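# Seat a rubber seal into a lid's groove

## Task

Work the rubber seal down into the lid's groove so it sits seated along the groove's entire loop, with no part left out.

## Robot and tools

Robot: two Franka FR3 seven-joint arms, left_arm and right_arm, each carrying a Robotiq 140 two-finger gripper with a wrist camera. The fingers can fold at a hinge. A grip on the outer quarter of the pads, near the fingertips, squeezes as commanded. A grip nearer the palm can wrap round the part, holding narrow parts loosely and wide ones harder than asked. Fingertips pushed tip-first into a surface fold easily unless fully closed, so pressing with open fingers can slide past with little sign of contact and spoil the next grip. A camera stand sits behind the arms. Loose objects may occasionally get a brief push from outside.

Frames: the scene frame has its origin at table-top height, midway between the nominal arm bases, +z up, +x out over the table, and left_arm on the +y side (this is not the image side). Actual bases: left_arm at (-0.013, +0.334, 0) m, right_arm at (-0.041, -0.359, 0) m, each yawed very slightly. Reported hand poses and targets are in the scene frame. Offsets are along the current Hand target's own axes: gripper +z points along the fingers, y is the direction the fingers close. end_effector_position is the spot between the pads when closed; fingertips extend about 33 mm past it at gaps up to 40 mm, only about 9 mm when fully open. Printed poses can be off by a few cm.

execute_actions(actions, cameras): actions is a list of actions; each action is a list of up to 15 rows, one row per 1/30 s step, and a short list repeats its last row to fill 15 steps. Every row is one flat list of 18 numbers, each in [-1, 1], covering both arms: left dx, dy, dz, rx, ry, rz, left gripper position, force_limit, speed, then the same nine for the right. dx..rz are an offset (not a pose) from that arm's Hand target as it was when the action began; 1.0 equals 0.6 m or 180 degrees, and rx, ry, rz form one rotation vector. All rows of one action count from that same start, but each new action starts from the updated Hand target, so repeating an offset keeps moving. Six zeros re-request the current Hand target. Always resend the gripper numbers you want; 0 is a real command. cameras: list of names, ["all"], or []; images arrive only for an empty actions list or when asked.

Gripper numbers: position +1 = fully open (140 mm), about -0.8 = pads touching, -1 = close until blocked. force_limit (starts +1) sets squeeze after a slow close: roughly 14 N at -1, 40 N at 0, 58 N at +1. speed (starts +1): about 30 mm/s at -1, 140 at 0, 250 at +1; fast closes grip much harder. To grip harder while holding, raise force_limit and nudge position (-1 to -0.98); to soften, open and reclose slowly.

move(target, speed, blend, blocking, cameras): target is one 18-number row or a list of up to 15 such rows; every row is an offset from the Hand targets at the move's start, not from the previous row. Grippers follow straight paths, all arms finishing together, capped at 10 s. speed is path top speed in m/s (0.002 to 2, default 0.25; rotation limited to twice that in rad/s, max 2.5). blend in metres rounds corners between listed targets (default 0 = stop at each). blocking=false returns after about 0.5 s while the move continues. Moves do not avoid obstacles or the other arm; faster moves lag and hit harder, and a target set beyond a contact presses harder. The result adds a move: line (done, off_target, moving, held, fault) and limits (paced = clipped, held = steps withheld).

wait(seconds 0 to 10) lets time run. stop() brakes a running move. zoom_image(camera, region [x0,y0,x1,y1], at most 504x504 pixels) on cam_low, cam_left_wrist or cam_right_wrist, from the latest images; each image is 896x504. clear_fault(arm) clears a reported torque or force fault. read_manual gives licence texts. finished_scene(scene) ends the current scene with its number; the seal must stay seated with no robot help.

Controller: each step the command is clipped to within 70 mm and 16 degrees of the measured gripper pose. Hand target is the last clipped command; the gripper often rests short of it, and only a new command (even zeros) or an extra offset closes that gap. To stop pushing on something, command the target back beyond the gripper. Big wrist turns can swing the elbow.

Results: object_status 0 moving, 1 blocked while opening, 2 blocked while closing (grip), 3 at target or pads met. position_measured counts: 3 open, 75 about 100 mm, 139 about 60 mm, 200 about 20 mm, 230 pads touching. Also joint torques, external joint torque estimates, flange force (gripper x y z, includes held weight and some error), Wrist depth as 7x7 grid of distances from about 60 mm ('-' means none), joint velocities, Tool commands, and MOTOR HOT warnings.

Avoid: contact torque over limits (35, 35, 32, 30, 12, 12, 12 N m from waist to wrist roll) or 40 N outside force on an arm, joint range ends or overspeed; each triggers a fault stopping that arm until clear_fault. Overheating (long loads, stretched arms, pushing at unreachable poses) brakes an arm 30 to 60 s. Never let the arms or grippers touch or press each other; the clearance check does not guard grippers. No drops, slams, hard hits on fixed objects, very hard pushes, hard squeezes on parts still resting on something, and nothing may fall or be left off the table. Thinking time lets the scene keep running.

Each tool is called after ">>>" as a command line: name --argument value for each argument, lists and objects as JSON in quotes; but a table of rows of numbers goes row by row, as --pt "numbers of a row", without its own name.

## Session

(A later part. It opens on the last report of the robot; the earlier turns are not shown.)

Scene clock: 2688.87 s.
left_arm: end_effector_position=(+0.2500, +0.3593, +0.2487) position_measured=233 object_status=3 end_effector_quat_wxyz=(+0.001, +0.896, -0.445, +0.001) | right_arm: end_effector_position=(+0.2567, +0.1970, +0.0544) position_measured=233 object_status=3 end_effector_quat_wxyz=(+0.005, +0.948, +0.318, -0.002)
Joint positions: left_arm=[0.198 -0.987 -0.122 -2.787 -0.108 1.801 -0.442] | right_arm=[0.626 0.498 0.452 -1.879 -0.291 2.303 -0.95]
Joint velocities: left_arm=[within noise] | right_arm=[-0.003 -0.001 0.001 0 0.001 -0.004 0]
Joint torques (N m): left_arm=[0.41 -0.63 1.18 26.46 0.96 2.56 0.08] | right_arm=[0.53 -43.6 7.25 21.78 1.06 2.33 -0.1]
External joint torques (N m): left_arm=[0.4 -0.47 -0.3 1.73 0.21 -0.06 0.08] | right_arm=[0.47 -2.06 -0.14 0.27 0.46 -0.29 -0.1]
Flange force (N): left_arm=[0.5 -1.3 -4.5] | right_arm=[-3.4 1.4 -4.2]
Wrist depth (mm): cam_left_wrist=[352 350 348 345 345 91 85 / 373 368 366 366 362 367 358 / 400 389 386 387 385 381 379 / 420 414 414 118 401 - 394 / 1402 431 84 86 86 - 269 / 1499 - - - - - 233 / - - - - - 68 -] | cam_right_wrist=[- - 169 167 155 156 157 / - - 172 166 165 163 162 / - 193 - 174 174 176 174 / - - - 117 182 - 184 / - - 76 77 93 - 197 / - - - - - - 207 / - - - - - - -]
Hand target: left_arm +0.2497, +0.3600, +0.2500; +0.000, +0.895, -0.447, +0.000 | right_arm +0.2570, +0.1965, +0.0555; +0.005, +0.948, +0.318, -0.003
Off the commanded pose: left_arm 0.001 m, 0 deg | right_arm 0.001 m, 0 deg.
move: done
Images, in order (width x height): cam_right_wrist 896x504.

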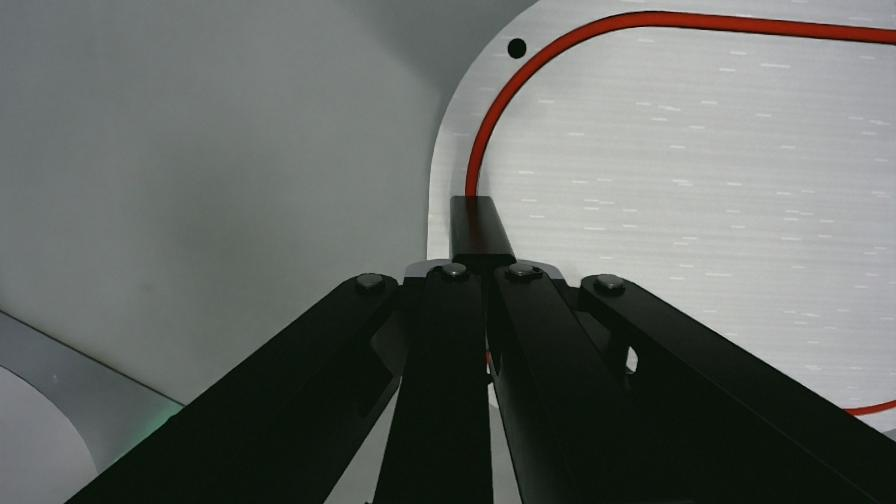

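>>> move --pt "0 0 0 0 0 0 -1 -0.5 0 0.0358 -0.0007 0 0 0 0 -1 -0.5 0" --pt "0 0 0 0 0 0 -1 -0.5 0 0.0358 -0.0007 0.0197 0 0 0 -1 -0.5 0" --pt "0 0 0 0 0 0 -1 -0.5 0 0.0358 -0.0007 0 0 0 0 -1 -0.5 0" --pt "0 0 0 0 0 0 -1 -0.5 0 0.068 0.0078 0 0 0 0 -1 -0.5 0" --pt "0 0 0 0 0 0 -1 -0.5 0 0.068 0.0078 0.0197 0 0 0 -1 -0.5 0" --pt "0 0 0 0 0 0 -1 -0.5 0 0.068 0.0078 0 0 0 0 -1 -0.5 0" --pt "0 0 0 0 0 0 -1 -0.5 0 0.0973 0.0255 0 0 0 0 -1 -0.5 0" --pt "0 0 0 0 0 0 -1 -0.5 0 0.0973 0.0255 0.0197 0 0 0 -1 -0.5 0" --pt "0 0 0 0 0 0 -1 -0.5 0 0.0973 0.0255 0 0 0 0 -1 -0.5 0" --speed '[0.1, 0.035, 0.1, 0.1, 0.035, 0.1, 0.1, 0.035, 0.1]' --blend '[0.002, 0, 0.003, 0.002, 0, 0.003, 0.002, 0, 0]'

>>> move --target '[-0.12,-0.2,-0.05,0,0,0,-1,-0.5,0, -0.12,-0.05,-0.12,0,0,0,-1,-0.5,0]' --speed 0.25 --cameras '["all"]'

>>> zoom_image --camera "cam_right_wrist" --region '[380, 0, 640, 260]'

Scene clock: 2711.97 s.
left_arm: end_effector_position=(+0.2500, +0.3593, +0.2487) position_measured=233 object_status=3 end_effector_quat_wxyz=(+0.001, +0.896, -0.445, +0.001) | right_arm: end_effector_position=(+0.3124, +0.2197, +0.0536) position_measured=233 object_status=3 end_effector_quat_wxyz=(+0.005, +0.949, +0.316, -0.002)
Joint positions: left_arm=[0.198 -0.987 -0.122 -2.787 -0.108 1.801 -0.442] | right_arm=[0.62 0.633 0.433 -1.659 -0.32 2.211 -1.001]
Joint velocities: left_arm=[within noise] | right_arm=[-0.001 0 -0.001 -0.001 -0.001 -0.004 -0.004]
Joint torques (N m): left_arm=[0.47 -0.53 1.17 26.43 0.96 2.54 0.12] | right_arm=[0.53 -48.47 8.71 22.74 0.95 2.38 -0.2]
External joint torques (N m): left_arm=[0.46 -0.29 -0.33 1.57 0.22 -0.09 0.12] | right_arm=[0.55 -2.1 0.09 0.63 0.3 -0.23 -0.2]
Flange force (N): left_arm=[0.6 -1.7 -4.2] | right_arm=[-2.0 0.5 -3.8]
Wrist depth (mm): cam_left_wrist=[350 350 344 347 346 344 344 / 371 374 367 369 365 363 364 / 392 390 389 384 389 375 383 / 418 415 412 118 393 377 395 / 1369 435 84 87 86 306 274 / 1418 - - - - - 231 / - - - - - 67 -] | cam_right_wrist=[- - - - 167 - - / - 174 - - - - - / - 184 184 183 174 170 171 / - - 197 112 180 182 185 / - - 76 77 93 - - / - - - - - - 205 / - - - - - - -]
Hand target: left_arm +0.2497, +0.3600, +0.2500; +0.000, +0.895, -0.447, +0.000 | right_arm +0.3128, +0.2194, +0.0551; +0.005, +0.948, +0.318, -0.003
Off the commanded pose: left_arm 0.001 m, 0 deg | right_arm 0.002 m, 0 deg.
move: done

Scene clock: 2713.73 s.
left_arm: end_effector_position=(+0.3014, +0.4882, +0.2796) position_measured=233 object_status=3 end_effector_quat_wxyz=(+0.002, +0.896, -0.444, +0.001) | right_arm: end_effector_position=(+0.2373, +0.2024, +0.1274) position_measured=233 object_status=3 end_effector_quat_wxyz=(+0.004, +0.947, +0.321, -0.002)
Joint positions: left_arm=[0.278 -0.664 0.107 -2.531 0.065 1.867 -0.256] | right_arm=[0.609 0.378 0.51 -1.857 -0.224 2.171 -0.966]
Joint velocities: left_arm=[0.001 -0.001 -0.001 0 0.002 -0.001 0.005] | right_arm=[within noise]
Joint torques (N m): left_arm=[0.05 -8.6 -2.2 26.52 1.08 2.97 0.13] | right_arm=[0.87 -40.77 5.51 22.88 1.16 2.4 0.1]
External joint torques (N m): left_arm=[0.04 0.82 0.07 1.63 0.35 0.36 0.13] | right_arm=[1.01 -2.16 -0.61 -0.12 0.49 -0.22 0.1]
Flange force (N): left_arm=[0.7 -7.0 -2.6] | right_arm=[-5.6 1.8 -3.0]
Wrist depth (mm): cam_left_wrist=[383 375 373 371 378 370 371 / 1180 400 395 393 392 391 381 / 1216 421 416 416 417 409 369 / 1309 1302 442 118 433 429 347 / 1427 - 84 86 86 463 464 / 1435 - - - - - 486 / - - - - - 67 -] | cam_right_wrist=[- - 236 - 225 223 225 / - - 250 - 235 233 228 / - 262 - - 249 250 248 / 273 280 - 112 109 - - / 253 287 76 77 93 - - / 237 - - - - - - / - - - - - - -]
Hand target: left_arm +0.3023, +0.4897, +0.2800; +0.000, +0.895, -0.447, +0.000 | right_arm +0.2374, +0.2008, +0.1275; +0.005, +0.948, +0.318, -0.003
Off the commanded pose: left_arm 0.002 m, 0 deg | right_arm 0.002 m, 0 deg.
move: done

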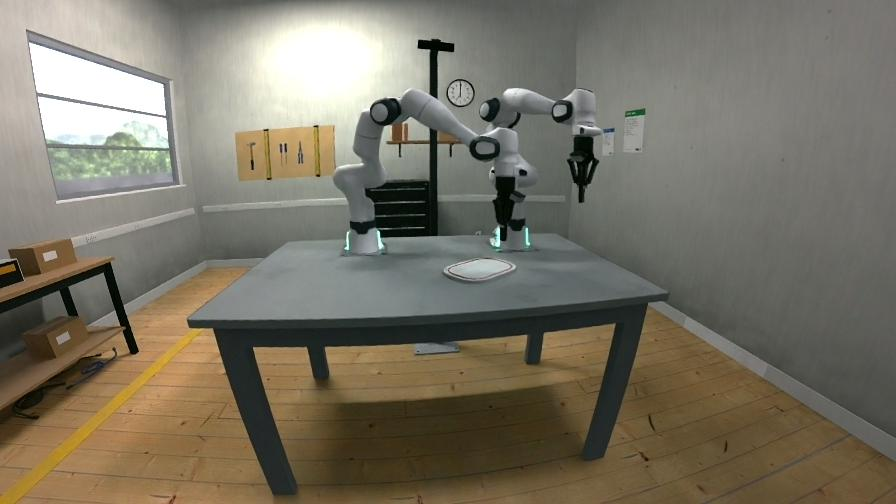

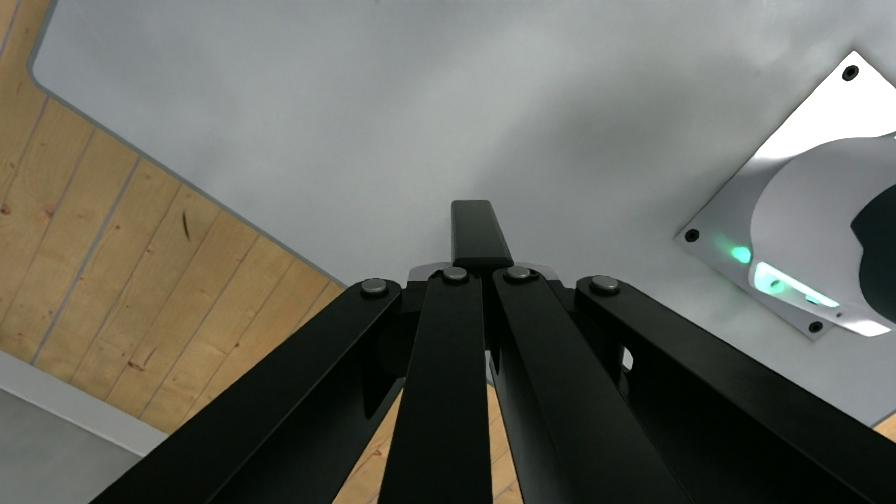

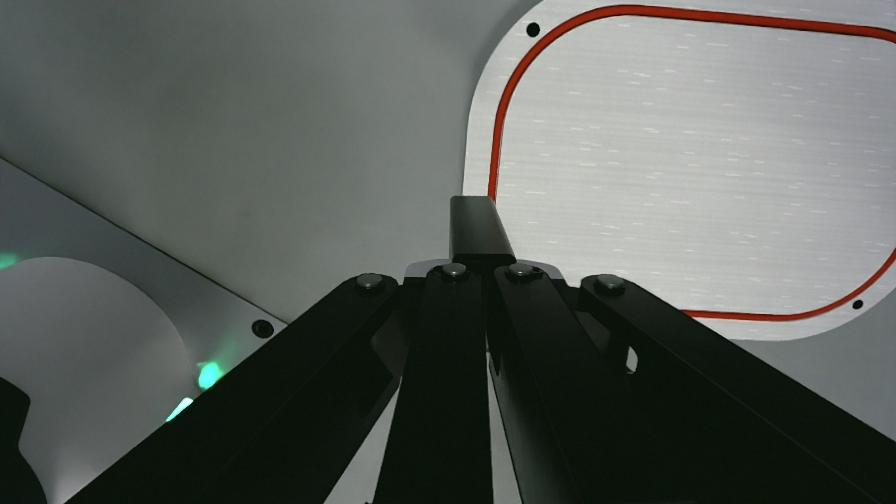

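Scaled by 1.938 from the camera's 896x504 image, which has a finer 1280x720 frame.

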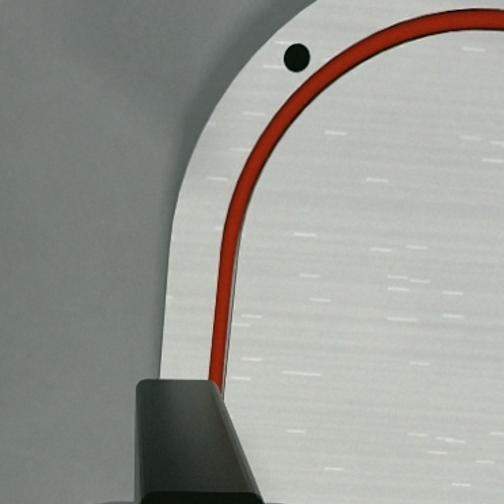

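>>> move --target '[0,0,0,0,0,0,-1,-0.5,0, -0.1267,0.0603,0.0448,0,0,0,-1,-0.5,0]' --speed 0.2 --cameras '["cam_right_wrist"]'

>>> zoom_image --camera "cam_right_wrist" --region '[330, 0, 590, 240]'

Scene clock: 2725.17 s.
left_arm: end_effector_position=(+0.3014, +0.4882, +0.2796) position_measured=233 object_status=3 end_effector_quat_wxyz=(+0.002, +0.896, -0.445, +0.001) | right_arm: end_effector_position=(+0.1982, +0.1252, +0.1008) position_measured=233 object_status=3 end_effector_quat_wxyz=(+0.007, +0.949, +0.316, -0.004)
Joint positions: left_arm=[0.278 -0.664 0.107 -2.531 0.065 1.867 -0.254] | right_arm=[0.532 0.169 0.55 -2.211 -0.128 2.336 -1.008]
Joint velocities: left_arm=[within noise] | right_arm=[-0.001 -0.001 0 0 0.001 0.002 -0.005]
Joint torques (N m): left_arm=[0.49 -8.52 -2.69 26.55 0.89 2.98 0.1] | right_arm=[0.53 -31.96 3.02 21.75 1.08 2.81 -0.37]
External joint torques (N m): left_arm=[0.53 1.04 -0.37 1.65 0.17 0.37 0.1] | right_arm=[0.44 -1.9 0.03 -0.05 0.5 0.2 -0.37]
Flange force (N): left_arm=[1.3 -7.5 -2.6] | right_arm=[-6.3 3.7 -4.1]
Wrist depth (mm): cam_left_wrist=[384 375 374 372 376 369 367 / 398 397 395 398 391 396 391 / 1241 416 419 416 414 410 384 / 1288 1339 442 118 435 440 356 / 1369 1369 84 86 86 459 448 / 1489 - - - - - 489 / - - - - - 68 -] | cam_right_wrist=[- - - 200 200 199 199 / - 217 222 212 210 210 210 / 236 - - 225 224 220 - / 245 250 - 110 - - - / 258 - 76 77 93 - - / 276 - - - - - - / - - - - - - -]
Hand target: left_arm +0.3023, +0.4897, +0.2800; +0.000, +0.895, -0.447, +0.000 | right_arm +0.1985, +0.1259, +0.1015; +0.005, +0.948, +0.318, -0.003
Off the commanded pose: left_arm 0.002 m, 0 deg | right_arm 0.001 m, 0 deg.
move: done
Images, in order (width x height): cam_right_wrist 896x504.

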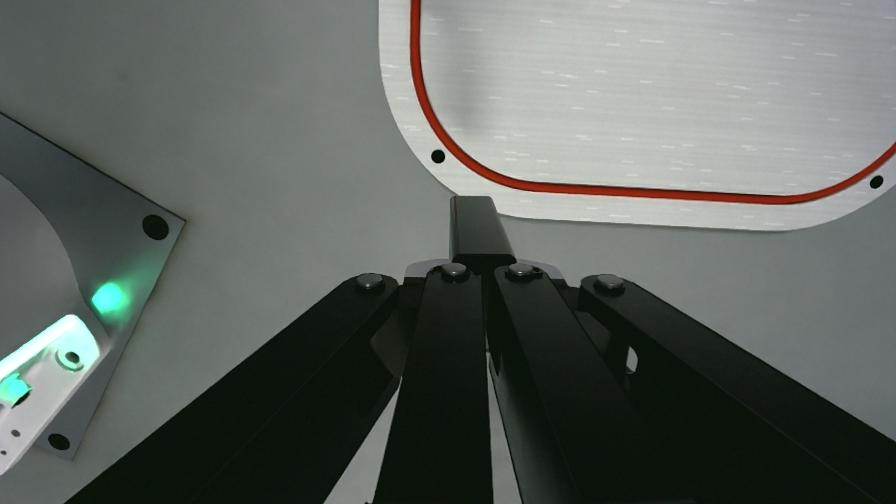

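Scaled by 1.938 from the camera's 896x504 image, which has a finer 1280x720 frame.

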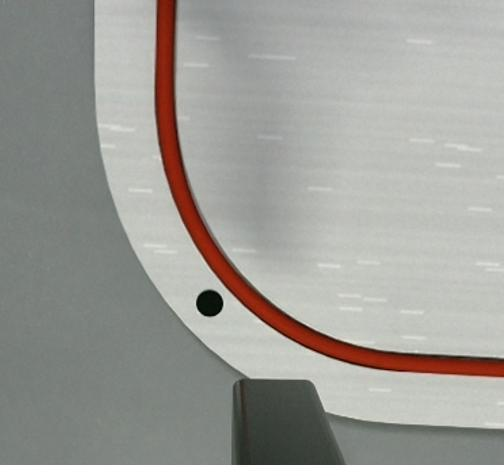

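>>> move --pt "0 0 0 0 0 0 -1 -0.5 0 0.0125 0.0733 0.0758 0 0 0 -1 -0.5 0" --pt "0 0 0 0 0 0 -1 -0.5 0 0.0125 0.0733 0.0963 0 0 0 -1 -0.5 0" --pt "0 0 0 0 0 0 -1 -0.5 0 0.0125 0.0733 0.0758 0 0 0 -1 -0.5 0" --pt "0 0 0 0 0 0 -1 -0.5 0 0.0178 0.0423 0.0758 0 0 0 -1 -0.5 0" --pt "0 0 0 0 0 0 -1 -0.5 0 0.0178 0.0423 0.0963 0 0 0 -1 -0.5 0" --pt "0 0 0 0 0 0 -1 -0.5 0 0.0178 0.0423 0.0758 0 0 0 -1 -0.5 0" --pt "0 0 0 0 0 0 -1 -0.5 0 0.0308 0.0113 0.0758 0 0 0 -1 -0.5 0" --pt "0 0 0 0 0 0 -1 -0.5 0 0.0308 0.0113 0.0963 0 0 0 -1 -0.5 0" --pt "0 0 0 0 0 0 -1 -0.5 0 0.0308 0.0113 0.0758 0 0 0 -1 -0.5 0" --pt "0 0 0 0 0 0 -1 -0.5 0 0.0498 -0.0123 0.0758 0 0 0 -1 -0.5 0" --pt "0 0 0 0 0 0 -1 -0.5 0 0.0498 -0.0123 0.0963 0 0 0 -1 -0.5 0" --pt "0 0 0 0 0 0 -1 -0.5 0 0.0498 -0.0123 0.0758 0 0 0 -1 -0.5 0" --speed '[0.12, 0.035, 0.1, 0.1, 0.035, 0.1, 0.1, 0.035, 0.1, 0.1, 0.035, 0.1]' --blend '[0.002, 0, 0.003, 0.002, 0, 0.003, 0.002, 0, 0.003, 0.002, 0, 0]'

>>> move --pt "0 0 0 0 0 0 -1 -0.5 0 0.0222 -0.0167 0 0 0 0 -1 -0.5 0" --pt "0 0 0 0 0 0 -1 -0.5 0 0.0222 -0.0167 0.0205 0 0 0 -1 -0.5 0" --pt "0 0 0 0 0 0 -1 -0.5 0 0.0222 -0.0167 0 0 0 0 -1 -0.5 0" --pt "0 0 0 0 0 0 -1 -0.5 0 0.0472 -0.0255 0 0 0 0 -1 -0.5 0" --pt "0 0 0 0 0 0 -1 -0.5 0 0.0472 -0.0255 0.0205 0 0 0 -1 -0.5 0" --pt "0 0 0 0 0 0 -1 -0.5 0 0.0472 -0.0255 0 0 0 0 -1 -0.5 0" --pt "0 0 0 0 0 0 -1 -0.5 0 0.0763 -0.0277 0 0 0 0 -1 -0.5 0" --pt "0 0 0 0 0 0 -1 -0.5 0 0.0763 -0.0277 0.0205 0 0 0 -1 -0.5 0" --pt "0 0 0 0 0 0 -1 -0.5 0 0.0763 -0.0277 0 0 0 0 -1 -0.5 0" --speed '[0.1, 0.035, 0.1, 0.1, 0.035, 0.1, 0.1, 0.035, 0.1]' --blend '[0.002, 0, 0.003, 0.002, 0, 0.003, 0.002, 0, 0]' --cameras '["cam_right_wrist"]'

>>> zoom_image --camera "cam_right_wrist" --region '[400, 0, 640, 240]'

Scene clock: 2773.20 s.
left_arm: end_effector_position=(+0.3014, +0.4882, +0.2796) position_measured=233 object_status=3 end_effector_quat_wxyz=(+0.002, +0.896, -0.445, +0.001) | right_arm: end_effector_position=(+0.2176, +0.1495, +0.0546) position_measured=233 object_status=3 end_effector_quat_wxyz=(+0.005, +0.948, +0.317, -0.002)
Joint positions: left_arm=[0.278 -0.664 0.107 -2.531 0.065 1.867 -0.254] | right_arm=[0.6 0.337 0.472 -2.124 -0.231 2.403 -0.955]
Joint velocities: left_arm=[within noise] | right_arm=[-0.001 0.001 0 0 0.001 -0.005 0.001]
Joint torques (N m): left_arm=[0.5 -8.58 -2.61 26.53 0.91 2.97 0.1] | right_arm=[0.48 -37.42 5.16 21.08 1.05 2.36 -0.16]
External joint torques (N m): left_arm=[0.56 0.78 -0.26 1.73 0.19 0.38 0.1] | right_arm=[0.33 -1.97 -0.08 0.37 0.51 -0.26 -0.16]
Flange force (N): left_arm=[0.9 -6.9 -2.8] | right_arm=[-3.2 1.8 -5.1]
Wrist depth (mm): cam_left_wrist=[382 377 374 373 373 372 368 / 406 396 397 393 393 387 390 / 1222 432 417 418 412 414 357 / 1339 1309 447 118 433 - 350 / 1377 1385 83 86 86 461 458 / 1435 - - - - - - / - - - - - 67 -] | cam_right_wrist=[168 - - 157 157 157 - / - - - - 165 164 168 / - 194 - 173 177 177 174 / - - 199 112 183 185 182 / - - 76 77 93 - - / - - - - - - - / - - - - - - -]
Hand target: left_arm +0.3023, +0.4897, +0.2800; +0.000, +0.895, -0.447, +0.000 | right_arm +0.2178, +0.1492, +0.0558; +0.005, +0.948, +0.318, -0.003
Off the commanded pose: left_arm 0.002 m, 0 deg | right_arm 0.001 m, 0 deg.
move: done

Scene clock: 2776.37 s.
left_arm: end_effector_position=(+0.3014, +0.4882, +0.2796) position_measured=233 object_status=3 end_effector_quat_wxyz=(+0.002, +0.896, -0.445, +0.001) | right_arm: end_effector_position=(+0.2441, +0.1903, +0.0539) position_measured=233 object_status=3 end_effector_quat_wxyz=(+0.005, +0.949, +0.317, -0.002)
Joint positions: left_arm=[0.278 -0.664 0.107 -2.531 0.065 1.867 -0.254] | right_arm=[0.645 0.464 0.438 -1.93 -0.269 2.326 -0.945]
Joint velocities: left_arm=[within noise] | right_arm=[-0.001 0.002 0.002 0.001 0 -0.004 -0.001]
Joint torques (N m): left_arm=[0.52 -8.52 -2.63 26.56 0.9 2.97 0.08] | right_arm=[0.63 -42.53 6.66 21.91 1.07 2.4 -0.18]
External joint torques (N m): left_arm=[0.48 1.07 -0.39 1.64 0.17 0.36 0.08] | right_arm=[0.58 -2.15 -0.01 0.64 0.49 -0.2 -0.18]
Flange force (N): left_arm=[1.5 -7.6 -2.6] | right_arm=[-2.3 0.9 -4.6]
Wrist depth (mm): cam_left_wrist=[379 374 376 371 372 364 371 / 1140 396 395 393 395 387 384 / 1146 415 417 412 409 414 373 / 1316 - 446 118 424 429 371 / 1385 1369 84 86 86 456 471 / 1410 - - - - - 489 / - - - - - 68 -] | cam_right_wrist=[- - 165 154 156 155 155 / - - - - 163 162 162 / - - - - 175 175 174 / - - - 112 182 182 186 / - - 76 77 93 - 196 / 220 - - - - - 207 / - - - - - - -]
Hand target: left_arm +0.3023, +0.4897, +0.2800; +0.000, +0.895, -0.447, +0.000 | right_arm +0.2443, +0.1901, +0.0553; +0.005, +0.948, +0.318, -0.003
Off the commanded pose: left_arm 0.002 m, 0 deg | right_arm 0.001 m, 0 deg.
move: done
Images, in order (width x height): cam_right_wrist 896x504.

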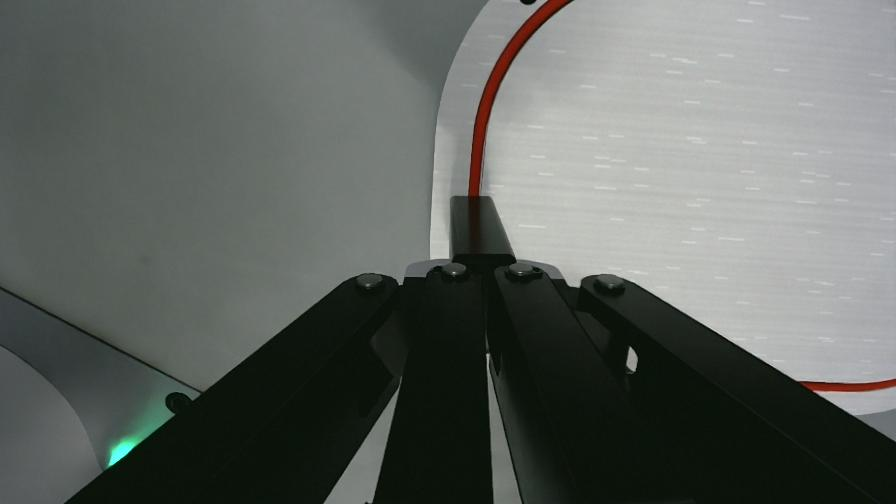

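Scaled by 2.100 from the camera's 896x504 image, which has a finer 1280x720 frame.

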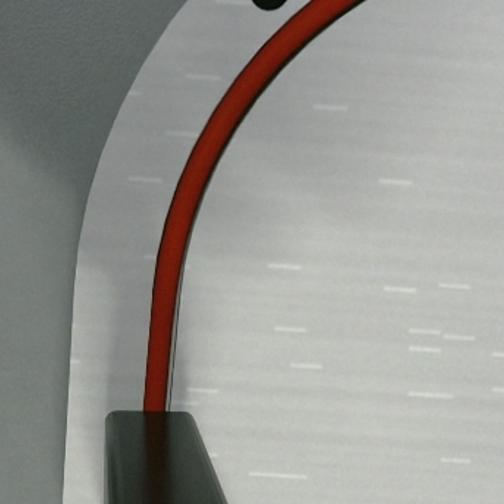

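>>> move --pt "0 0 0 0 0 0 -1 -0.5 0 0 0 -0.1 0 0 0 1 -0.5 0" --pt "0 0 0 0 0 0 -1 -0.5 0 0.1962 0.2127 -0.4078 0 0 0 1 -0.5 0" --speed '[0.15, 0.3]' --blend '[0.03, 0]' --cameras '["cam_right_wrist"]'

>>> zoom_image --camera "cam_right_wrist" --region '[290, 60, 490, 260]'

>>> zoom_image --camera "cam_right_wrist" --region '[440, 60, 640, 260]'

>>> zoom_image --camera "cam_right_wrist" --region '[290, 180, 490, 380]'

>>> zoom_image --camera "cam_right_wrist" --region '[440, 180, 640, 380]'

Scene clock: 2805.20 s.
left_arm: end_effector_position=(+0.3014, +0.4882, +0.2796) position_measured=233 object_status=3 end_effector_quat_wxyz=(+0.002, +0.896, -0.445, +0.001) | right_arm: end_effector_position=(+0.4164, +0.1620, +0.3005) position_measured=3 object_status=3 end_effector_quat_wxyz=(+0.003, +0.949, +0.314, -0.002)
Joint positions: left_arm=[0.278 -0.664 0.107 -2.531 0.065 1.867 -0.254] | right_arm=[0.502 0.506 0.448 -1.199 -0.216 1.653 -1.251]
Joint velocities: left_arm=[within noise] | right_arm=[0.001 0.001 -0.001 0 0.001 -0.002 -0.006]
Joint torques (N m): left_arm=[0.47 -8.6 -2.61 26.55 0.91 2.97 0.11] | right_arm=[1.59 -46.36 6.28 24.8 0.38 2.38 -0.33]
External joint torques (N m): left_arm=[0.47 0.86 -0.33 1.75 0.19 0.39 0.1] | right_arm=[1.51 -0.78 -0.08 0.82 -0.46 -0.25 -0.33]
Flange force (N): left_arm=[1.2 -7.2 -2.8] | right_arm=[6.2 -2.7 -4.1]
Wrist depth (mm): cam_left_wrist=[382 376 375 372 371 363 369 / 409 392 394 391 392 386 386 / 1309 412 424 416 - 417 357 / 1346 1302 441 113 440 442 357 / 1377 1377 84 86 86 457 466 / 1410 - - - - - 488 / - - - - - 67 -] | cam_right_wrist=[- - - - 386 - 1140 / - - - - - - 1284 / - - 434 - - - 442 / - 118 - - - 131 - / - 110 - - - 123 97 / - 103 - - - - - / - - 566 - - 592 -]
Hand target: left_arm +0.3023, +0.4897, +0.2800; +0.000, +0.895, -0.447, +0.000 | right_arm +0.4157, +0.1618, +0.2999; +0.005, +0.948, +0.318, -0.003
Off the commanded pose: left_arm 0.002 m, 0 deg | right_arm 0.001 m, 0 deg.
move: done
Images, in order (width x height): cam_right_wrist 896x504.

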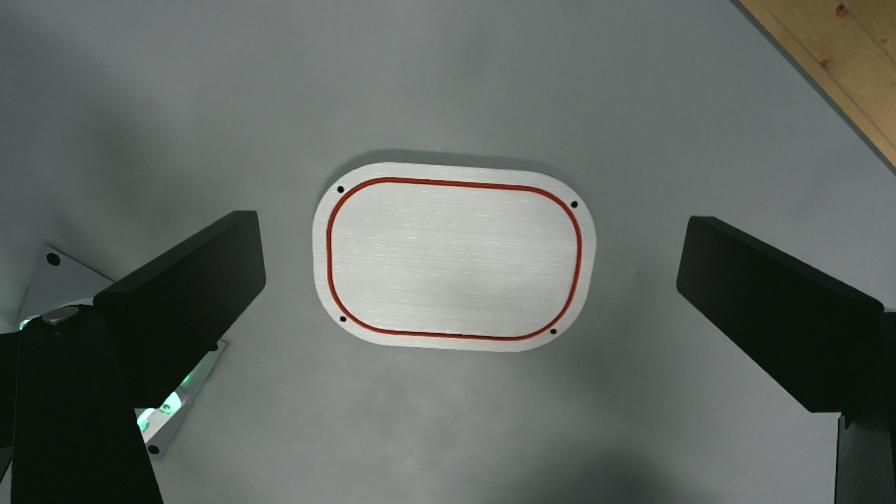

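Scaled by 2.520 from the camera's 896x504 image, which has a finer 1280x720 frame.

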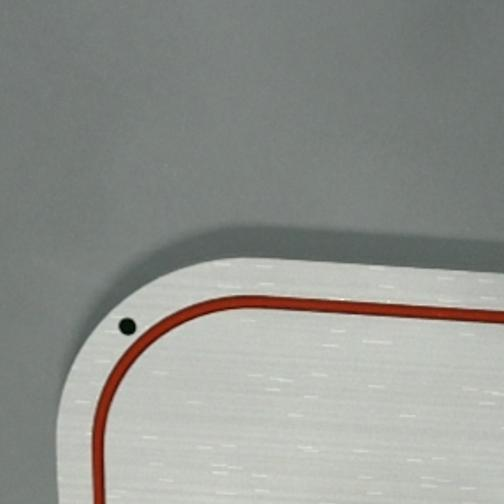

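Scaled by 2.520 from the camera's 896x504 image, which has a finer 1280x720 frame.

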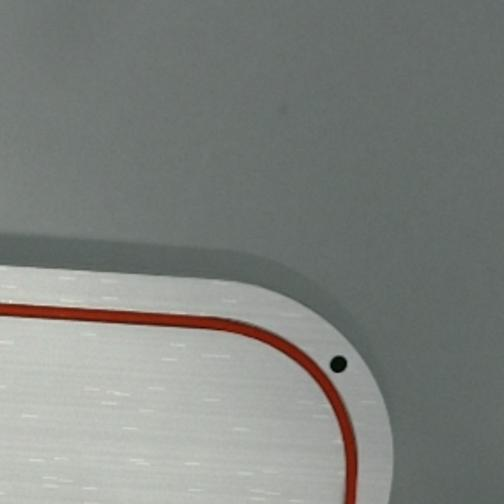

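Scaled by 2.520 from the camera's 896x504 image, which has a finer 1280x720 frame.

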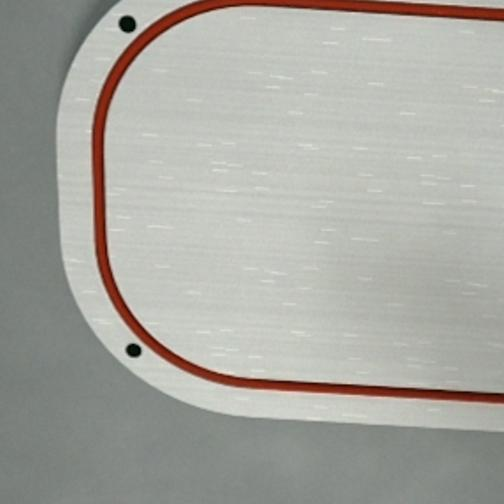

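Scaled by 2.520 from the camera's 896x504 image, which has a finer 1280x720 frame.

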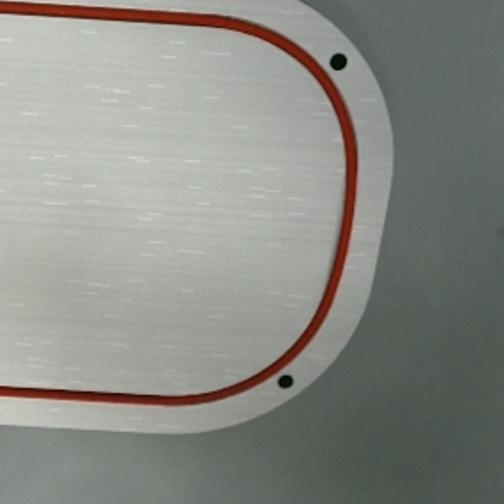

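>>> move --target '[0,0,0,0,0,0,-1,-0.5,0, -0.0455,-0.0962,0.375,0,0,0.517,-1,-0.5,0]' --speed 0.4 --cameras '["cam_right_wrist"]'

>>> zoom_image --camera "cam_right_wrist" --region '[360, 0, 600, 240]'

Scene clock: 2845.03 s.
left_arm: end_effector_position=(+0.3014, +0.4882, +0.2796) position_measured=233 object_status=3 end_effector_quat_wxyz=(+0.002, +0.896, -0.445, +0.001) | right_arm: end_effector_position=(+0.3587, +0.1878, +0.0737) position_measured=233 object_status=3 end_effector_quat_wxyz=(+0.007, +0.884, -0.467, +0.002)
Joint positions: left_arm=[0.278 -0.664 0.107 -2.531 0.065 1.867 -0.254] | right_arm=[0.968 0.558 -0.075 -1.656 0.041 2.199 0.318]
Joint velocities: left_arm=[within noise] | right_arm=[0 0.001 0 0.003 -0.002 0 0.005]
Joint torques (N m): left_arm=[0.46 -8.5 -2.57 26.57 0.89 2.98 0.09] | right_arm=[1.57 -50.5 -1.79 23.06 1.06 2.63 0.21]
External joint torques (N m): left_arm=[0.48 1.05 -0.27 1.67 0.18 0.37 0.09] | right_arm=[1.63 -2.37 -0.91 -0.11 0.47 0.13 0.21]
Flange force (N): left_arm=[1.2 -7.7 -2.6] | right_arm=[1.0 8.5 -3.0]
Wrist depth (mm): cam_left_wrist=[381 376 375 375 373 376 372 / 1168 400 396 392 391 389 388 / 1228 422 417 416 420 399 384 / 1274 1302 445 118 434 441 374 / 1377 1377 84 86 86 454 464 / 1480 - - - - - 489 / - - - - - 68 -] | cam_right_wrist=[183 - 187 175 173 174 177 / - 195 193 184 184 181 183 / - - - 194 193 195 - / - 214 - 112 201 207 - / 225 226 76 77 93 215 235 / - - - - - - - / - - - - - - -]
Hand target: left_arm +0.3023, +0.4897, +0.2800; +0.000, +0.895, -0.447, +0.000 | right_arm +0.3586, +0.1890, +0.0747; +0.005, +0.883, -0.470, +0.002
Off the commanded pose: left_arm 0.002 m, 0 deg | right_arm 0.002 m, 0 deg.
move: done; limits=paced
Images, in order (width x height): cam_right_wrist 896x504.

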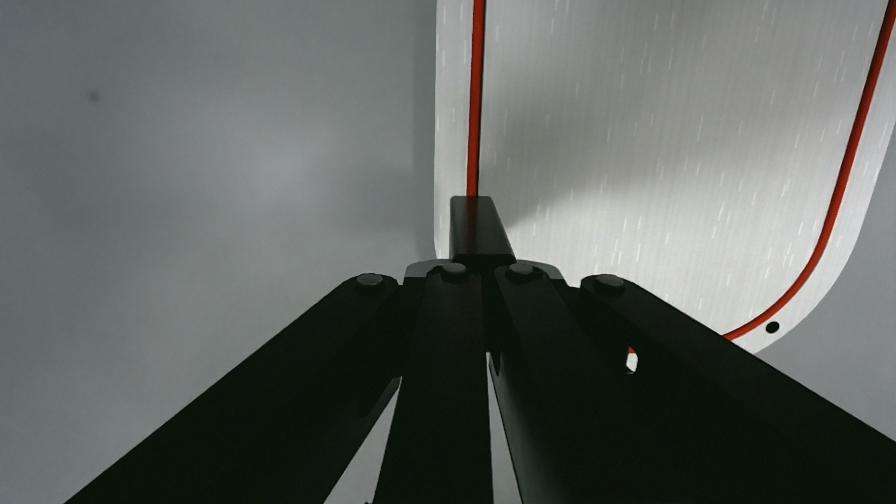

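Scaled by 2.100 from the camera's 896x504 image, which has a finer 1280x720 frame.

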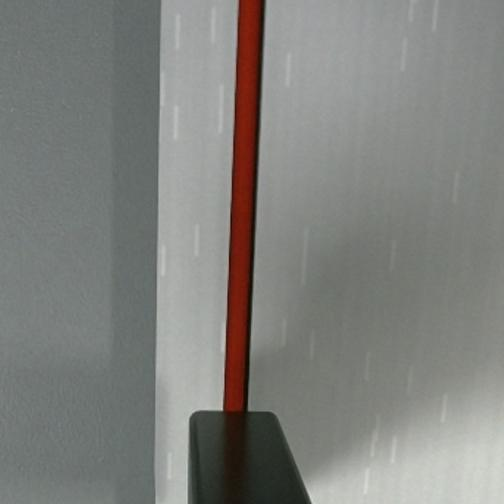

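>>> move --pt "0 0 0 0 0 0 -1 -0.5 0 0 0.0027 0.0312 0 0 0 -1 -0.5 0" --pt "0 0 0 0 0 0 -1 -0.5 0 0 0.0027 0.052 0 0 0 -1 -0.5 0" --pt "0 0 0 0 0 0 -1 -0.5 0 0 0.0027 0.0312 0 0 0 -1 -0.5 0" --pt "0 0 0 0 0 0 -1 -0.5 0 0.0367 0.0042 0.0312 0 0 0 -1 -0.5 0" --pt "0 0 0 0 0 0 -1 -0.5 0 0.0367 0.0042 0.052 0 0 0 -1 -0.5 0" --pt "0 0 0 0 0 0 -1 -0.5 0 0.0367 0.0042 0.0312 0 0 0 -1 -0.5 0" --pt "0 0 0 0 0 0 -1 -0.5 0 0.0733 0.0058 0.0312 0 0 0 -1 -0.5 0" --pt "0 0 0 0 0 0 -1 -0.5 0 0.0733 0.0058 0.052 0 0 0 -1 -0.5 0" --pt "0 0 0 0 0 0 -1 -0.5 0 0.0733 0.0058 0.0312 0 0 0 -1 -0.5 0" --pt "0 0 0 0 0 0 -1 -0.5 0 0.11 0.0073 0.0312 0 0 0 -1 -0.5 0" --pt "0 0 0 0 0 0 -1 -0.5 0 0.11 0.0073 0.052 0 0 0 -1 -0.5 0" --pt "0 0 0 0 0 0 -1 -0.5 0 0.11 0.0073 0.0312 0 0 0 -1 -0.5 0" --speed '[0.1, 0.035, 0.1, 0.1, 0.035, 0.1, 0.1, 0.035, 0.1, 0.1, 0.035, 0.1]' --blend '[0.002, 0, 0.003, 0.002, 0, 0.003, 0.002, 0, 0.003, 0.002, 0, 0]' --cameras '["cam_right_wrist"]'

>>> zoom_image --camera "cam_right_wrist" --region '[360, 0, 600, 240]'

Scene clock: 2874.13 s.
left_arm: end_effector_position=(+0.3014, +0.4882, +0.2796) position_measured=233 object_status=3 end_effector_quat_wxyz=(+0.002, +0.896, -0.445, +0.001) | right_arm: end_effector_position=(+0.3924, +0.1312, +0.0552) position_measured=233 object_status=3 end_effector_quat_wxyz=(+0.005, +0.881, -0.473, +0.001)
Joint positions: left_arm=[0.278 -0.664 0.107 -2.531 0.065 1.867 -0.254] | right_arm=[0.878 0.515 -0.075 -1.782 0.043 2.287 0.238]
Joint velocities: left_arm=[within noise] | right_arm=[0 -0.001 0 0 -0.001 -0.004 -0.002]
Joint torques (N m): left_arm=[0.46 -8.55 -2.64 26.58 0.89 2.97 0.05] | right_arm=[1.25 -48.48 -1.01 22.9 0.07 2.3 -0.26]
External joint torques (N m): left_arm=[0.44 0.96 -0.39 1.69 0.17 0.37 0.05] | right_arm=[1.35 -2.16 -0.11 0.42 -0.49 -0.22 -0.26]
Flange force (N): left_arm=[1.5 -7.3 -2.7] | right_arm=[-0.2 4.2 -4.0]
Wrist depth (mm): cam_left_wrist=[384 376 376 372 371 370 370 / 1146 396 397 392 393 389 389 / 1241 426 419 409 412 414 368 / 1309 1309 438 118 435 440 392 / 1393 1362 84 86 86 459 451 / 1427 - - - - - 499 / - - - - - 68 -] | cam_right_wrist=[- - - 158 156 157 158 / 175 172 - 165 165 166 165 / 184 186 182 - 173 175 177 / - - - 110 182 183 185 / - - 76 77 93 199 198 / - - - - - - 220 / - - - - - - -]
Hand target: left_arm +0.3023, +0.4897, +0.2800; +0.000, +0.895, -0.447, +0.000 | right_arm +0.3918, +0.1316, +0.0566; +0.005, +0.883, -0.470, +0.002
Off the commanded pose: left_arm 0.002 m, 0 deg | right_arm 0.001 m, 0 deg.
move: done
Images, in order (width x height): cam_right_wrist 896x504.

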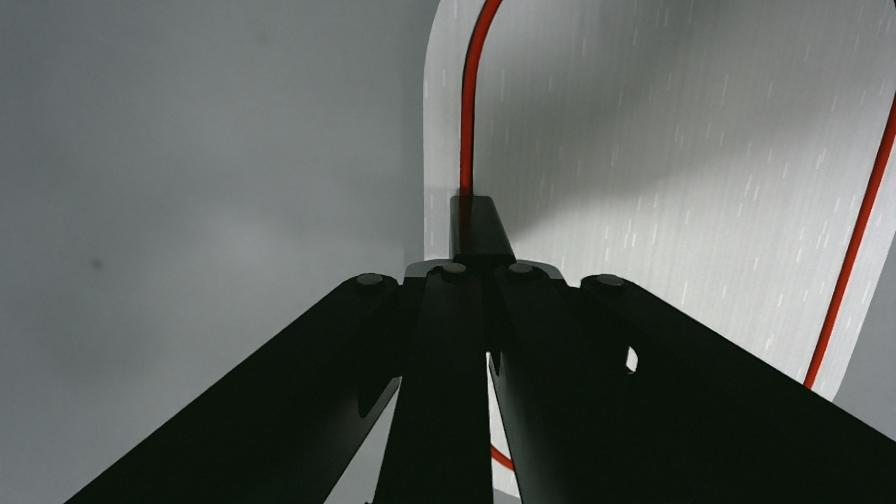

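Scaled by 2.100 from the camera's 896x504 image, which has a finer 1280x720 frame.

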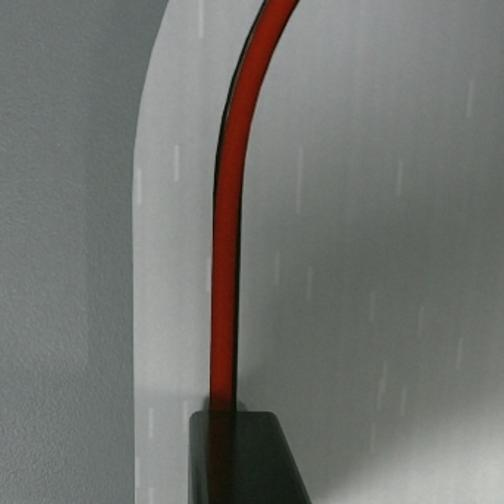

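>>> move --pt "0 0 0 0 0 0 -1 -0.5 0 0.0497 -0.0022 0 0 0 0 -1 -0.5 0" --pt "0 0 0 0 0 0 -1 -0.5 0 0.0497 -0.0022 0.0218 0 0 0 -1 -0.5 0" --pt "0 0 0 0 0 0 -1 -0.5 0 0.0497 -0.0022 0 0 0 0 -1 -0.5 0" --pt "0 0 0 0 0 0 -1 -0.5 0 0.082 -0.0027 0 0 0 0 -1 -0.5 0" --pt "0 0 0 0 0 0 -1 -0.5 0 0.082 -0.0027 0.0218 0 0 0 -1 -0.5 0" --pt "0 0 0 0 0 0 -1 -0.5 0 0.082 -0.0027 0 0 0 0 -1 -0.5 0" --pt "0 0 0 0 0 0 -1 -0.5 0 0.1095 0.0008 0 0 0 0 -1 -0.5 0" --pt "0 0 0 0 0 0 -1 -0.5 0 0.1095 0.0008 0.0157 0 0 0 -1 -0.5 0" --pt "0 0 0 0 0 0 -1 -0.5 0 0.1095 -0.0022 0.0157 0 0 0 -1 -0.5 0" --pt "0 0 0 0 0 0 -1 -0.5 0 0.1095 -0.0022 0.0218 0 0 0 -1 -0.5 0" --pt "0 0 0 0 0 0 -1 -0.5 0 0.1095 -0.0022 0 0 0 0 -1 -0.5 0" --speed '[0.1, 0.035, 0.1, 0.1, 0.035, 0.1, 0.1, 0.04, 0.02, 0.035, 0.1]' --blend '[0.002, 0, 0.003, 0.002, 0, 0.003, 0.002, 0.001, 0.001, 0, 0]' --cameras '["cam_right_wrist"]'

>>> zoom_image --camera "cam_right_wrist" --region '[400, 0, 700, 240]'

Scene clock: 2902.13 s.
left_arm: end_effector_position=(+0.3014, +0.4882, +0.2796) position_measured=233 object_status=3 end_effector_quat_wxyz=(+0.002, +0.896, -0.445, +0.001) | right_arm: end_effector_position=(+0.4302, +0.0773, +0.0558) position_measured=233 object_status=3 end_effector_quat_wxyz=(+0.005, +0.881, -0.473, +0.001)
Joint positions: left_arm=[0.278 -0.664 0.107 -2.531 0.065 1.867 -0.254] | right_arm=[0.782 0.481 -0.078 -1.838 0.041 2.309 0.139]
Joint velocities: left_arm=[within noise] | right_arm=[0 -0.001 0 0.001 0.001 -0.003 0]
Joint torques (N m): left_arm=[0.45 -8.53 -2.62 26.59 0.9 2.98 0.11] | right_arm=[1.31 -47.25 -0.9 22.82 0.03 2.26 -0.18]
External joint torques (N m): left_arm=[0.37 0.96 -0.43 1.77 0.17 0.38 0.11] | right_arm=[1.02 -2.02 -0.33 0.52 -0.52 -0.28 -0.18]
Flange force (N): left_arm=[1.5 -7.5 -2.9] | right_arm=[-0.5 3.1 -4.1]
Wrist depth (mm): cam_left_wrist=[385 375 374 376 373 368 368 / 407 399 393 397 393 391 389 / 1197 427 420 414 415 406 364 / 1274 1288 442 118 436 448 355 / 1418 1362 84 86 86 457 454 / 1402 - - - - - 493 / - - - - - 68 -] | cam_right_wrist=[- 170 168 - 171 - - / - - - - 166 164 168 / - - - 174 175 176 177 / - - - 111 183 185 186 / - - 76 77 93 194 199 / - - - - - - 223 / - - - - - - -]
Hand target: left_arm +0.3023, +0.4897, +0.2800; +0.000, +0.895, -0.447, +0.000 | right_arm +0.4296, +0.0778, +0.0571; +0.005, +0.883, -0.470, +0.002
Off the commanded pose: left_arm 0.002 m, 0 deg | right_arm 0.001 m, 0 deg.
move: done; blend cut to 0.0009 m at target 8, 0.0009 m at target 9
Images, in order (width x height): cam_right_wrist 896x504.

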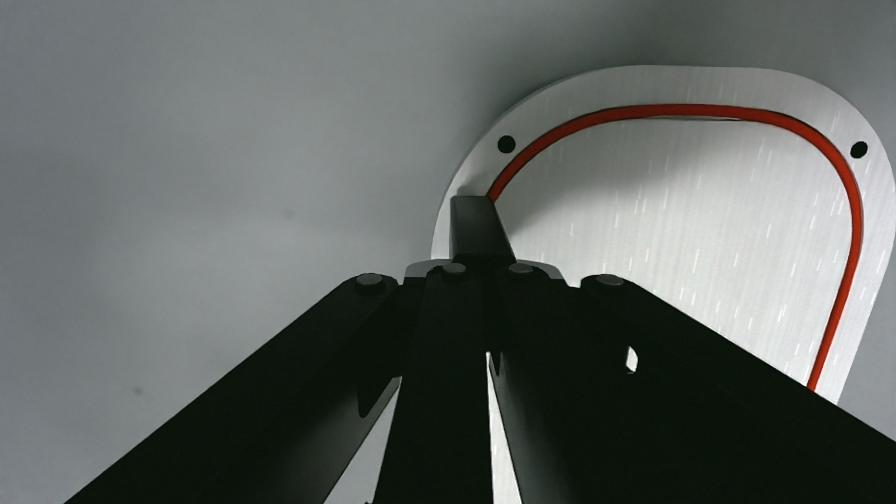

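Scaled by 1.680 from the camera's 896x504 image, which has a finer 1280x720 frame.

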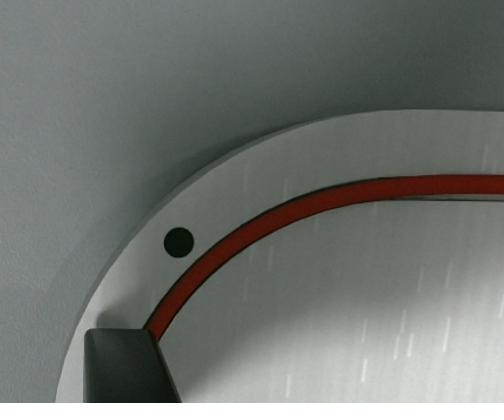

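>>> move --pt "0 0 0 0 0 0 -1 -0.5 0 0.0393 0.0262 0 0 0 0 -1 -0.5 0" --pt "0 0 0 0 0 0 -1 -0.5 0 0.0393 0.0262 0.0227 0 0 0 -1 -0.5 0" --pt "0 0 0 0 0 0 -1 -0.5 0 0.0393 0.0262 0 0 0 0 -1 -0.5 0" --pt "0 0 0 0 0 0 -1 -0.5 0 0.0605 0.0465 0 0 0 0 -1 -0.5 0" --pt "0 0 0 0 0 0 -1 -0.5 0 0.0605 0.0465 0.0227 0 0 0 -1 -0.5 0" --pt "0 0 0 0 0 0 -1 -0.5 0 0.0605 0.0465 0 0 0 0 -1 -0.5 0" --pt "0 0 0 0 0 0 -1 -0.5 0 0.0735 0.072 0 0 0 0 -1 -0.5 0" --pt "0 0 0 0 0 0 -1 -0.5 0 0.0735 0.072 0.0227 0 0 0 -1 -0.5 0" --pt "0 0 0 0 0 0 -1 -0.5 0 0.0735 0.072 0 0 0 0 -1 -0.5 0" --speed '[0.1, 0.035, 0.1, 0.1, 0.035, 0.1, 0.1, 0.035, 0.1]' --blend '[0.002, 0, 0.003, 0.002, 0, 0.003, 0.002, 0, 0]' --cameras '["cam_right_wrist"]'

>>> zoom_image --camera "cam_right_wrist" --region '[420, 100, 720, 340]'

Scene clock: 2930.67 s.
left_arm: end_effector_position=(+0.3014, +0.4882, +0.2796) position_measured=233 object_status=3 end_effector_quat_wxyz=(+0.002, +0.896, -0.445, +0.001) | right_arm: end_effector_position=(+0.4179, +0.0182, +0.0567) position_measured=233 object_status=3 end_effector_quat_wxyz=(+0.005, +0.882, -0.471, +0.001)
Joint positions: left_arm=[0.278 -0.664 0.107 -2.531 0.065 1.867 -0.254] | right_arm=[0.737 0.354 -0.088 -2.04 0.036 2.385 0.078]
Joint velocities: left_arm=[within noise] | right_arm=[-0.001 -0.001 0.001 -0.001 0 -0.005 0]
Joint torques (N m): left_arm=[0.46 -8.54 -2.66 26.56 0.89 2.98 0.12] | right_arm=[0.89 -42.74 -1.55 21.71 0 2.33 -0.2]
External joint torques (N m): left_arm=[0.48 0.98 -0.36 1.67 0.17 0.37 0.12] | right_arm=[0.95 -1.94 -0.78 0.24 -0.51 -0.21 -0.21]
Flange force (N): left_arm=[1.3 -7.4 -2.7] | right_arm=[-0.2 4.0 -4.2]
Wrist depth (mm): cam_left_wrist=[384 375 375 373 372 369 367 / 403 391 389 391 396 388 387 / 1248 429 426 410 412 409 366 / 1331 1309 446 113 434 440 356 / 1557 1377 84 86 86 456 472 / 1444 - - - - - 490 / - - - - - 67 -] | cam_right_wrist=[- - - 171 172 - - / - - - 179 183 - - / - - - 185 184 - - / - - 192 122 184 189 - / - - 76 77 93 197 - / - - - - - - - / - - - - - - -]
Hand target: left_arm +0.3023, +0.4897, +0.2800; +0.000, +0.895, -0.447, +0.000 | right_arm +0.4185, +0.0171, +0.0578; +0.005, +0.883, -0.470, +0.002
Off the commanded pose: left_arm 0.002 m, 0 deg | right_arm 0.002 m, 0 deg.
move: done
Images, in order (width x height): cam_right_wrist 896x504.

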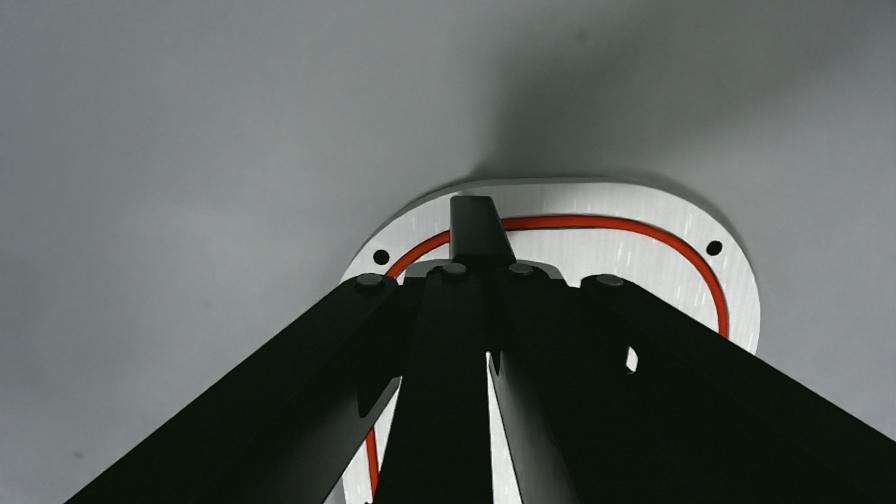

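Scaled by 1.680 from the camera's 896x504 image, which has a finer 1280x720 frame.

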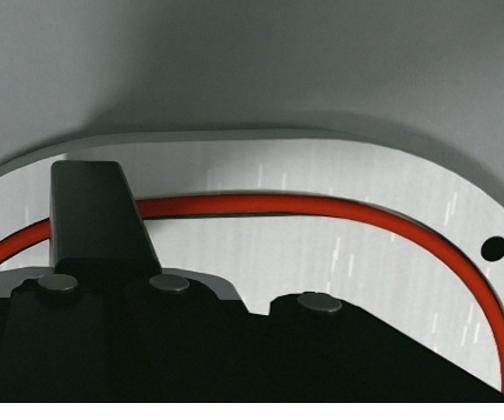

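>>> move --pt "0 0 0 0 0 0 -1 -0.5 0 0.0058 0.0442 0 0 0 0 -1 -0.5 0" --pt "0 0 0 0 0 0 -1 -0.5 0 0.0058 0.0442 0.0177 0 0 0 -1 -0.5 0" --pt "0 0 0 0 0 0 -1 -0.5 0 0.0012 0.0442 0.0177 0 0 0 -1 -0.5 0" --pt "0 0 0 0 0 0 -1 -0.5 0 0.0018 0.0442 0.0238 0 0 0 -1 -0.5 0" --pt "0 0 0 0 0 0 -1 -0.5 0 0.0018 0.0442 0 0 0 0 -1 -0.5 0" --pt "0 0 0 0 0 0 -1 -0.5 0 0.0065 0.0732 0 0 0 0 -1 -0.5 0" --pt "0 0 0 0 0 0 -1 -0.5 0 0.0065 0.0732 0.0177 0 0 0 -1 -0.5 0" --pt "0 0 0 0 0 0 -1 -0.5 0 0.002 0.0732 0.0177 0 0 0 -1 -0.5 0" --pt "0 0 0 0 0 0 -1 -0.5 0 0.0025 0.0732 0.0238 0 0 0 -1 -0.5 0" --pt "0 0 0 0 0 0 -1 -0.5 0 0.0025 0.0732 0 0 0 0 -1 -0.5 0" --speed '[0.1, 0.04, 0.02, 0.035, 0.1, 0.1, 0.04, 0.02, 0.035, 0.1]' --blend '[0.002, 0.001, 0.001, 0, 0.003, 0.002, 0.001, 0.001, 0, 0]'

>>> move --pt "0 0 0 0 0 0 -1 -0.5 0 -0.0012 0.0288 0 0 0 0 -1 -0.5 0" --pt "0 0 0 0 0 0 -1 -0.5 0 -0.0012 0.0288 0.0238 0 0 0 -1 -0.5 0" --pt "0 0 0 0 0 0 -1 -0.5 0 -0.0012 0.0288 0 0 0 0 -1 -0.5 0" --pt "0 0 0 0 0 0 -1 -0.5 0 -0.0097 0.0587 0 0 0 0 -1 -0.5 0" --pt "0 0 0 0 0 0 -1 -0.5 0 -0.0097 0.0587 0.0238 0 0 0 -1 -0.5 0" --pt "0 0 0 0 0 0 -1 -0.5 0 -0.0097 0.0587 0 0 0 0 -1 -0.5 0" --pt "0 0 0 0 0 0 -1 -0.5 0 -0.0257 0.083 0 0 0 0 -1 -0.5 0" --pt "0 0 0 0 0 0 -1 -0.5 0 -0.0257 0.083 0.0238 0 0 0 -1 -0.5 0" --pt "0 0 0 0 0 0 -1 -0.5 0 -0.0257 0.083 0 0 0 0 -1 -0.5 0" --speed '[0.1, 0.035, 0.1, 0.1, 0.035, 0.1, 0.1, 0.035, 0.1]' --blend '[0.002, 0, 0.003, 0.002, 0, 0.003, 0.002, 0, 0]' --cameras '["cam_right_wrist"]'

>>> zoom_image --camera "cam_right_wrist" --region '[180, 80, 480, 320]'

Scene clock: 2971.50 s.
left_arm: end_effector_position=(+0.3014, +0.4882, +0.2796) position_measured=233 object_status=3 end_effector_quat_wxyz=(+0.002, +0.896, -0.445, +0.001) | right_arm: end_effector_position=(+0.3830, -0.0085, +0.0571) position_measured=233 object_status=3 end_effector_quat_wxyz=(+0.005, +0.883, -0.469, +0.001)
Joint positions: left_arm=[0.278 -0.664 0.107 -2.531 0.065 1.867 -0.254] | right_arm=[0.745 0.244 -0.09 -2.208 0.025 2.443 0.082]
Joint velocities: left_arm=[within noise] | right_arm=[0 -0.001 0 -0.002 0.001 -0.005 0.001]
Joint torques (N m): left_arm=[0.5 -8.5 -2.6 26.61 0.9 2.97 0.1] | right_arm=[1.66 -38.52 -1.35 21.16 -0.04 2.3 0.12]
External joint torques (N m): left_arm=[0.49 1.04 -0.33 1.72 0.18 0.37 0.1] | right_arm=[1.63 -1.79 -0.9 0.35 -0.52 -0.25 0.12]
Flange force (N): left_arm=[1.3 -7.7 -2.8] | right_arm=[-1.4 3.4 -4.5]
Wrist depth (mm): cam_left_wrist=[386 379 375 371 373 371 368 / 401 397 392 395 390 395 388 / 1228 420 418 419 412 411 381 / 1339 1267 448 117 438 436 384 / 1393 1362 84 86 86 453 463 / 1444 - - - - - 487 / - - - - - 67 -] | cam_right_wrist=[- - 167 - - - - / - - 182 - - - - / - - 185 182 - - - / - 201 187 117 183 - - / - 205 76 77 93 - - / - - - - - - - / - - - - - - -]
Hand target: left_arm +0.3023, +0.4897, +0.2800; +0.000, +0.895, -0.447, +0.000 | right_arm +0.3829, -0.0087, +0.0581; +0.005, +0.883, -0.470, +0.002
Off the commanded pose: left_arm 0.002 m, 0 deg | right_arm 0.001 m, 0 deg.
move: done

Scene clock: 2974.97 s.
left_arm: end_effector_position=(+0.3014, +0.4882, +0.2796) position_measured=233 object_status=3 end_effector_quat_wxyz=(+0.002, +0.896, -0.445, +0.001) | right_arm: end_effector_position=(+0.3329, -0.0234, +0.0575) position_measured=233 object_status=3 end_effector_quat_wxyz=(+0.005, +0.884, -0.468, +0.001)
Joint positions: left_arm=[0.278 -0.664 0.107 -2.531 0.065 1.867 -0.254] | right_arm=[0.781 0.128 -0.084 -2.376 0.009 2.495 0.134]
Joint velocities: left_arm=[within noise] | right_arm=[0.001 0 0 0.001 0.001 -0.005 0.003]
Joint torques (N m): left_arm=[0.49 -8.63 -2.59 26.51 0.89 3 0.12] | right_arm=[1.33 -34.07 -1 20.34 -0.09 2.32 0.05]
External joint torques (N m): left_arm=[0.51 0.88 -0.29 1.6 0.17 0.39 0.12] | right_arm=[1.42 -1.9 -0.7 0.27 -0.54 -0.22 0.05]
Flange force (N): left_arm=[1.0 -7.0 -2.5] | right_arm=[-0.7 4.0 -5.0]
Wrist depth (mm): cam_left_wrist=[379 376 374 371 372 368 362 / 1168 396 398 390 393 389 389 / 1261 1309 416 417 417 413 367 / 1316 1309 444 118 437 434 354 / 1402 1385 84 87 86 459 467 / - - - - - - 484 / - - - - - 68 -] | cam_right_wrist=[- 172 - 174 - - - / 180 - 180 181 - - - / - 176 177 180 - - 195 / - 187 188 122 - - - / - 199 76 77 93 - - / - - - - - - - / - - - - - - -]
Hand target: left_arm +0.3023, +0.4897, +0.2800; +0.000, +0.895, -0.447, +0.000 | right_arm +0.3330, -0.0237, +0.0584; +0.005, +0.883, -0.470, +0.002
Off the commanded pose: left_arm 0.002 m, 0 deg | right_arm 0.001 m, 0 deg.
move: done
Images, in order (width x height): cam_right_wrist 896x504.

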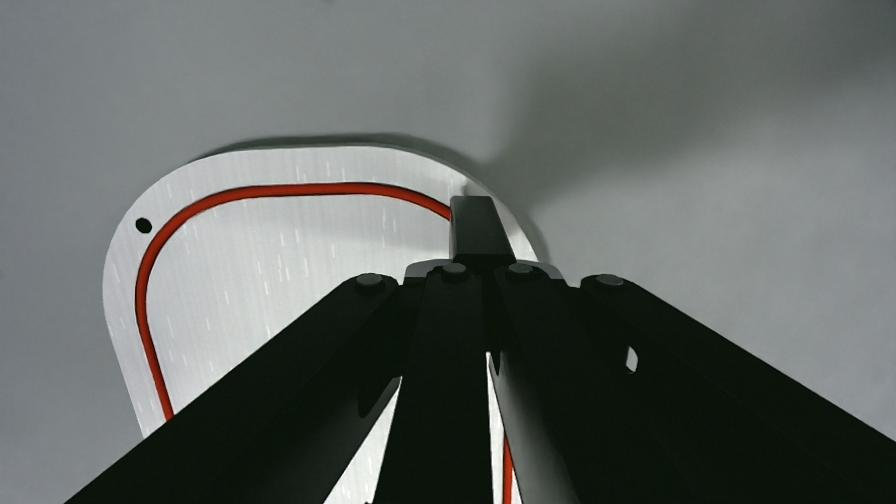

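Scaled by 1.680 from the camera's 896x504 image, which has a finer 1280x720 frame.

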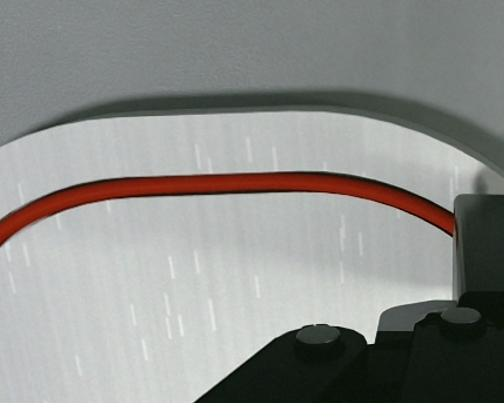

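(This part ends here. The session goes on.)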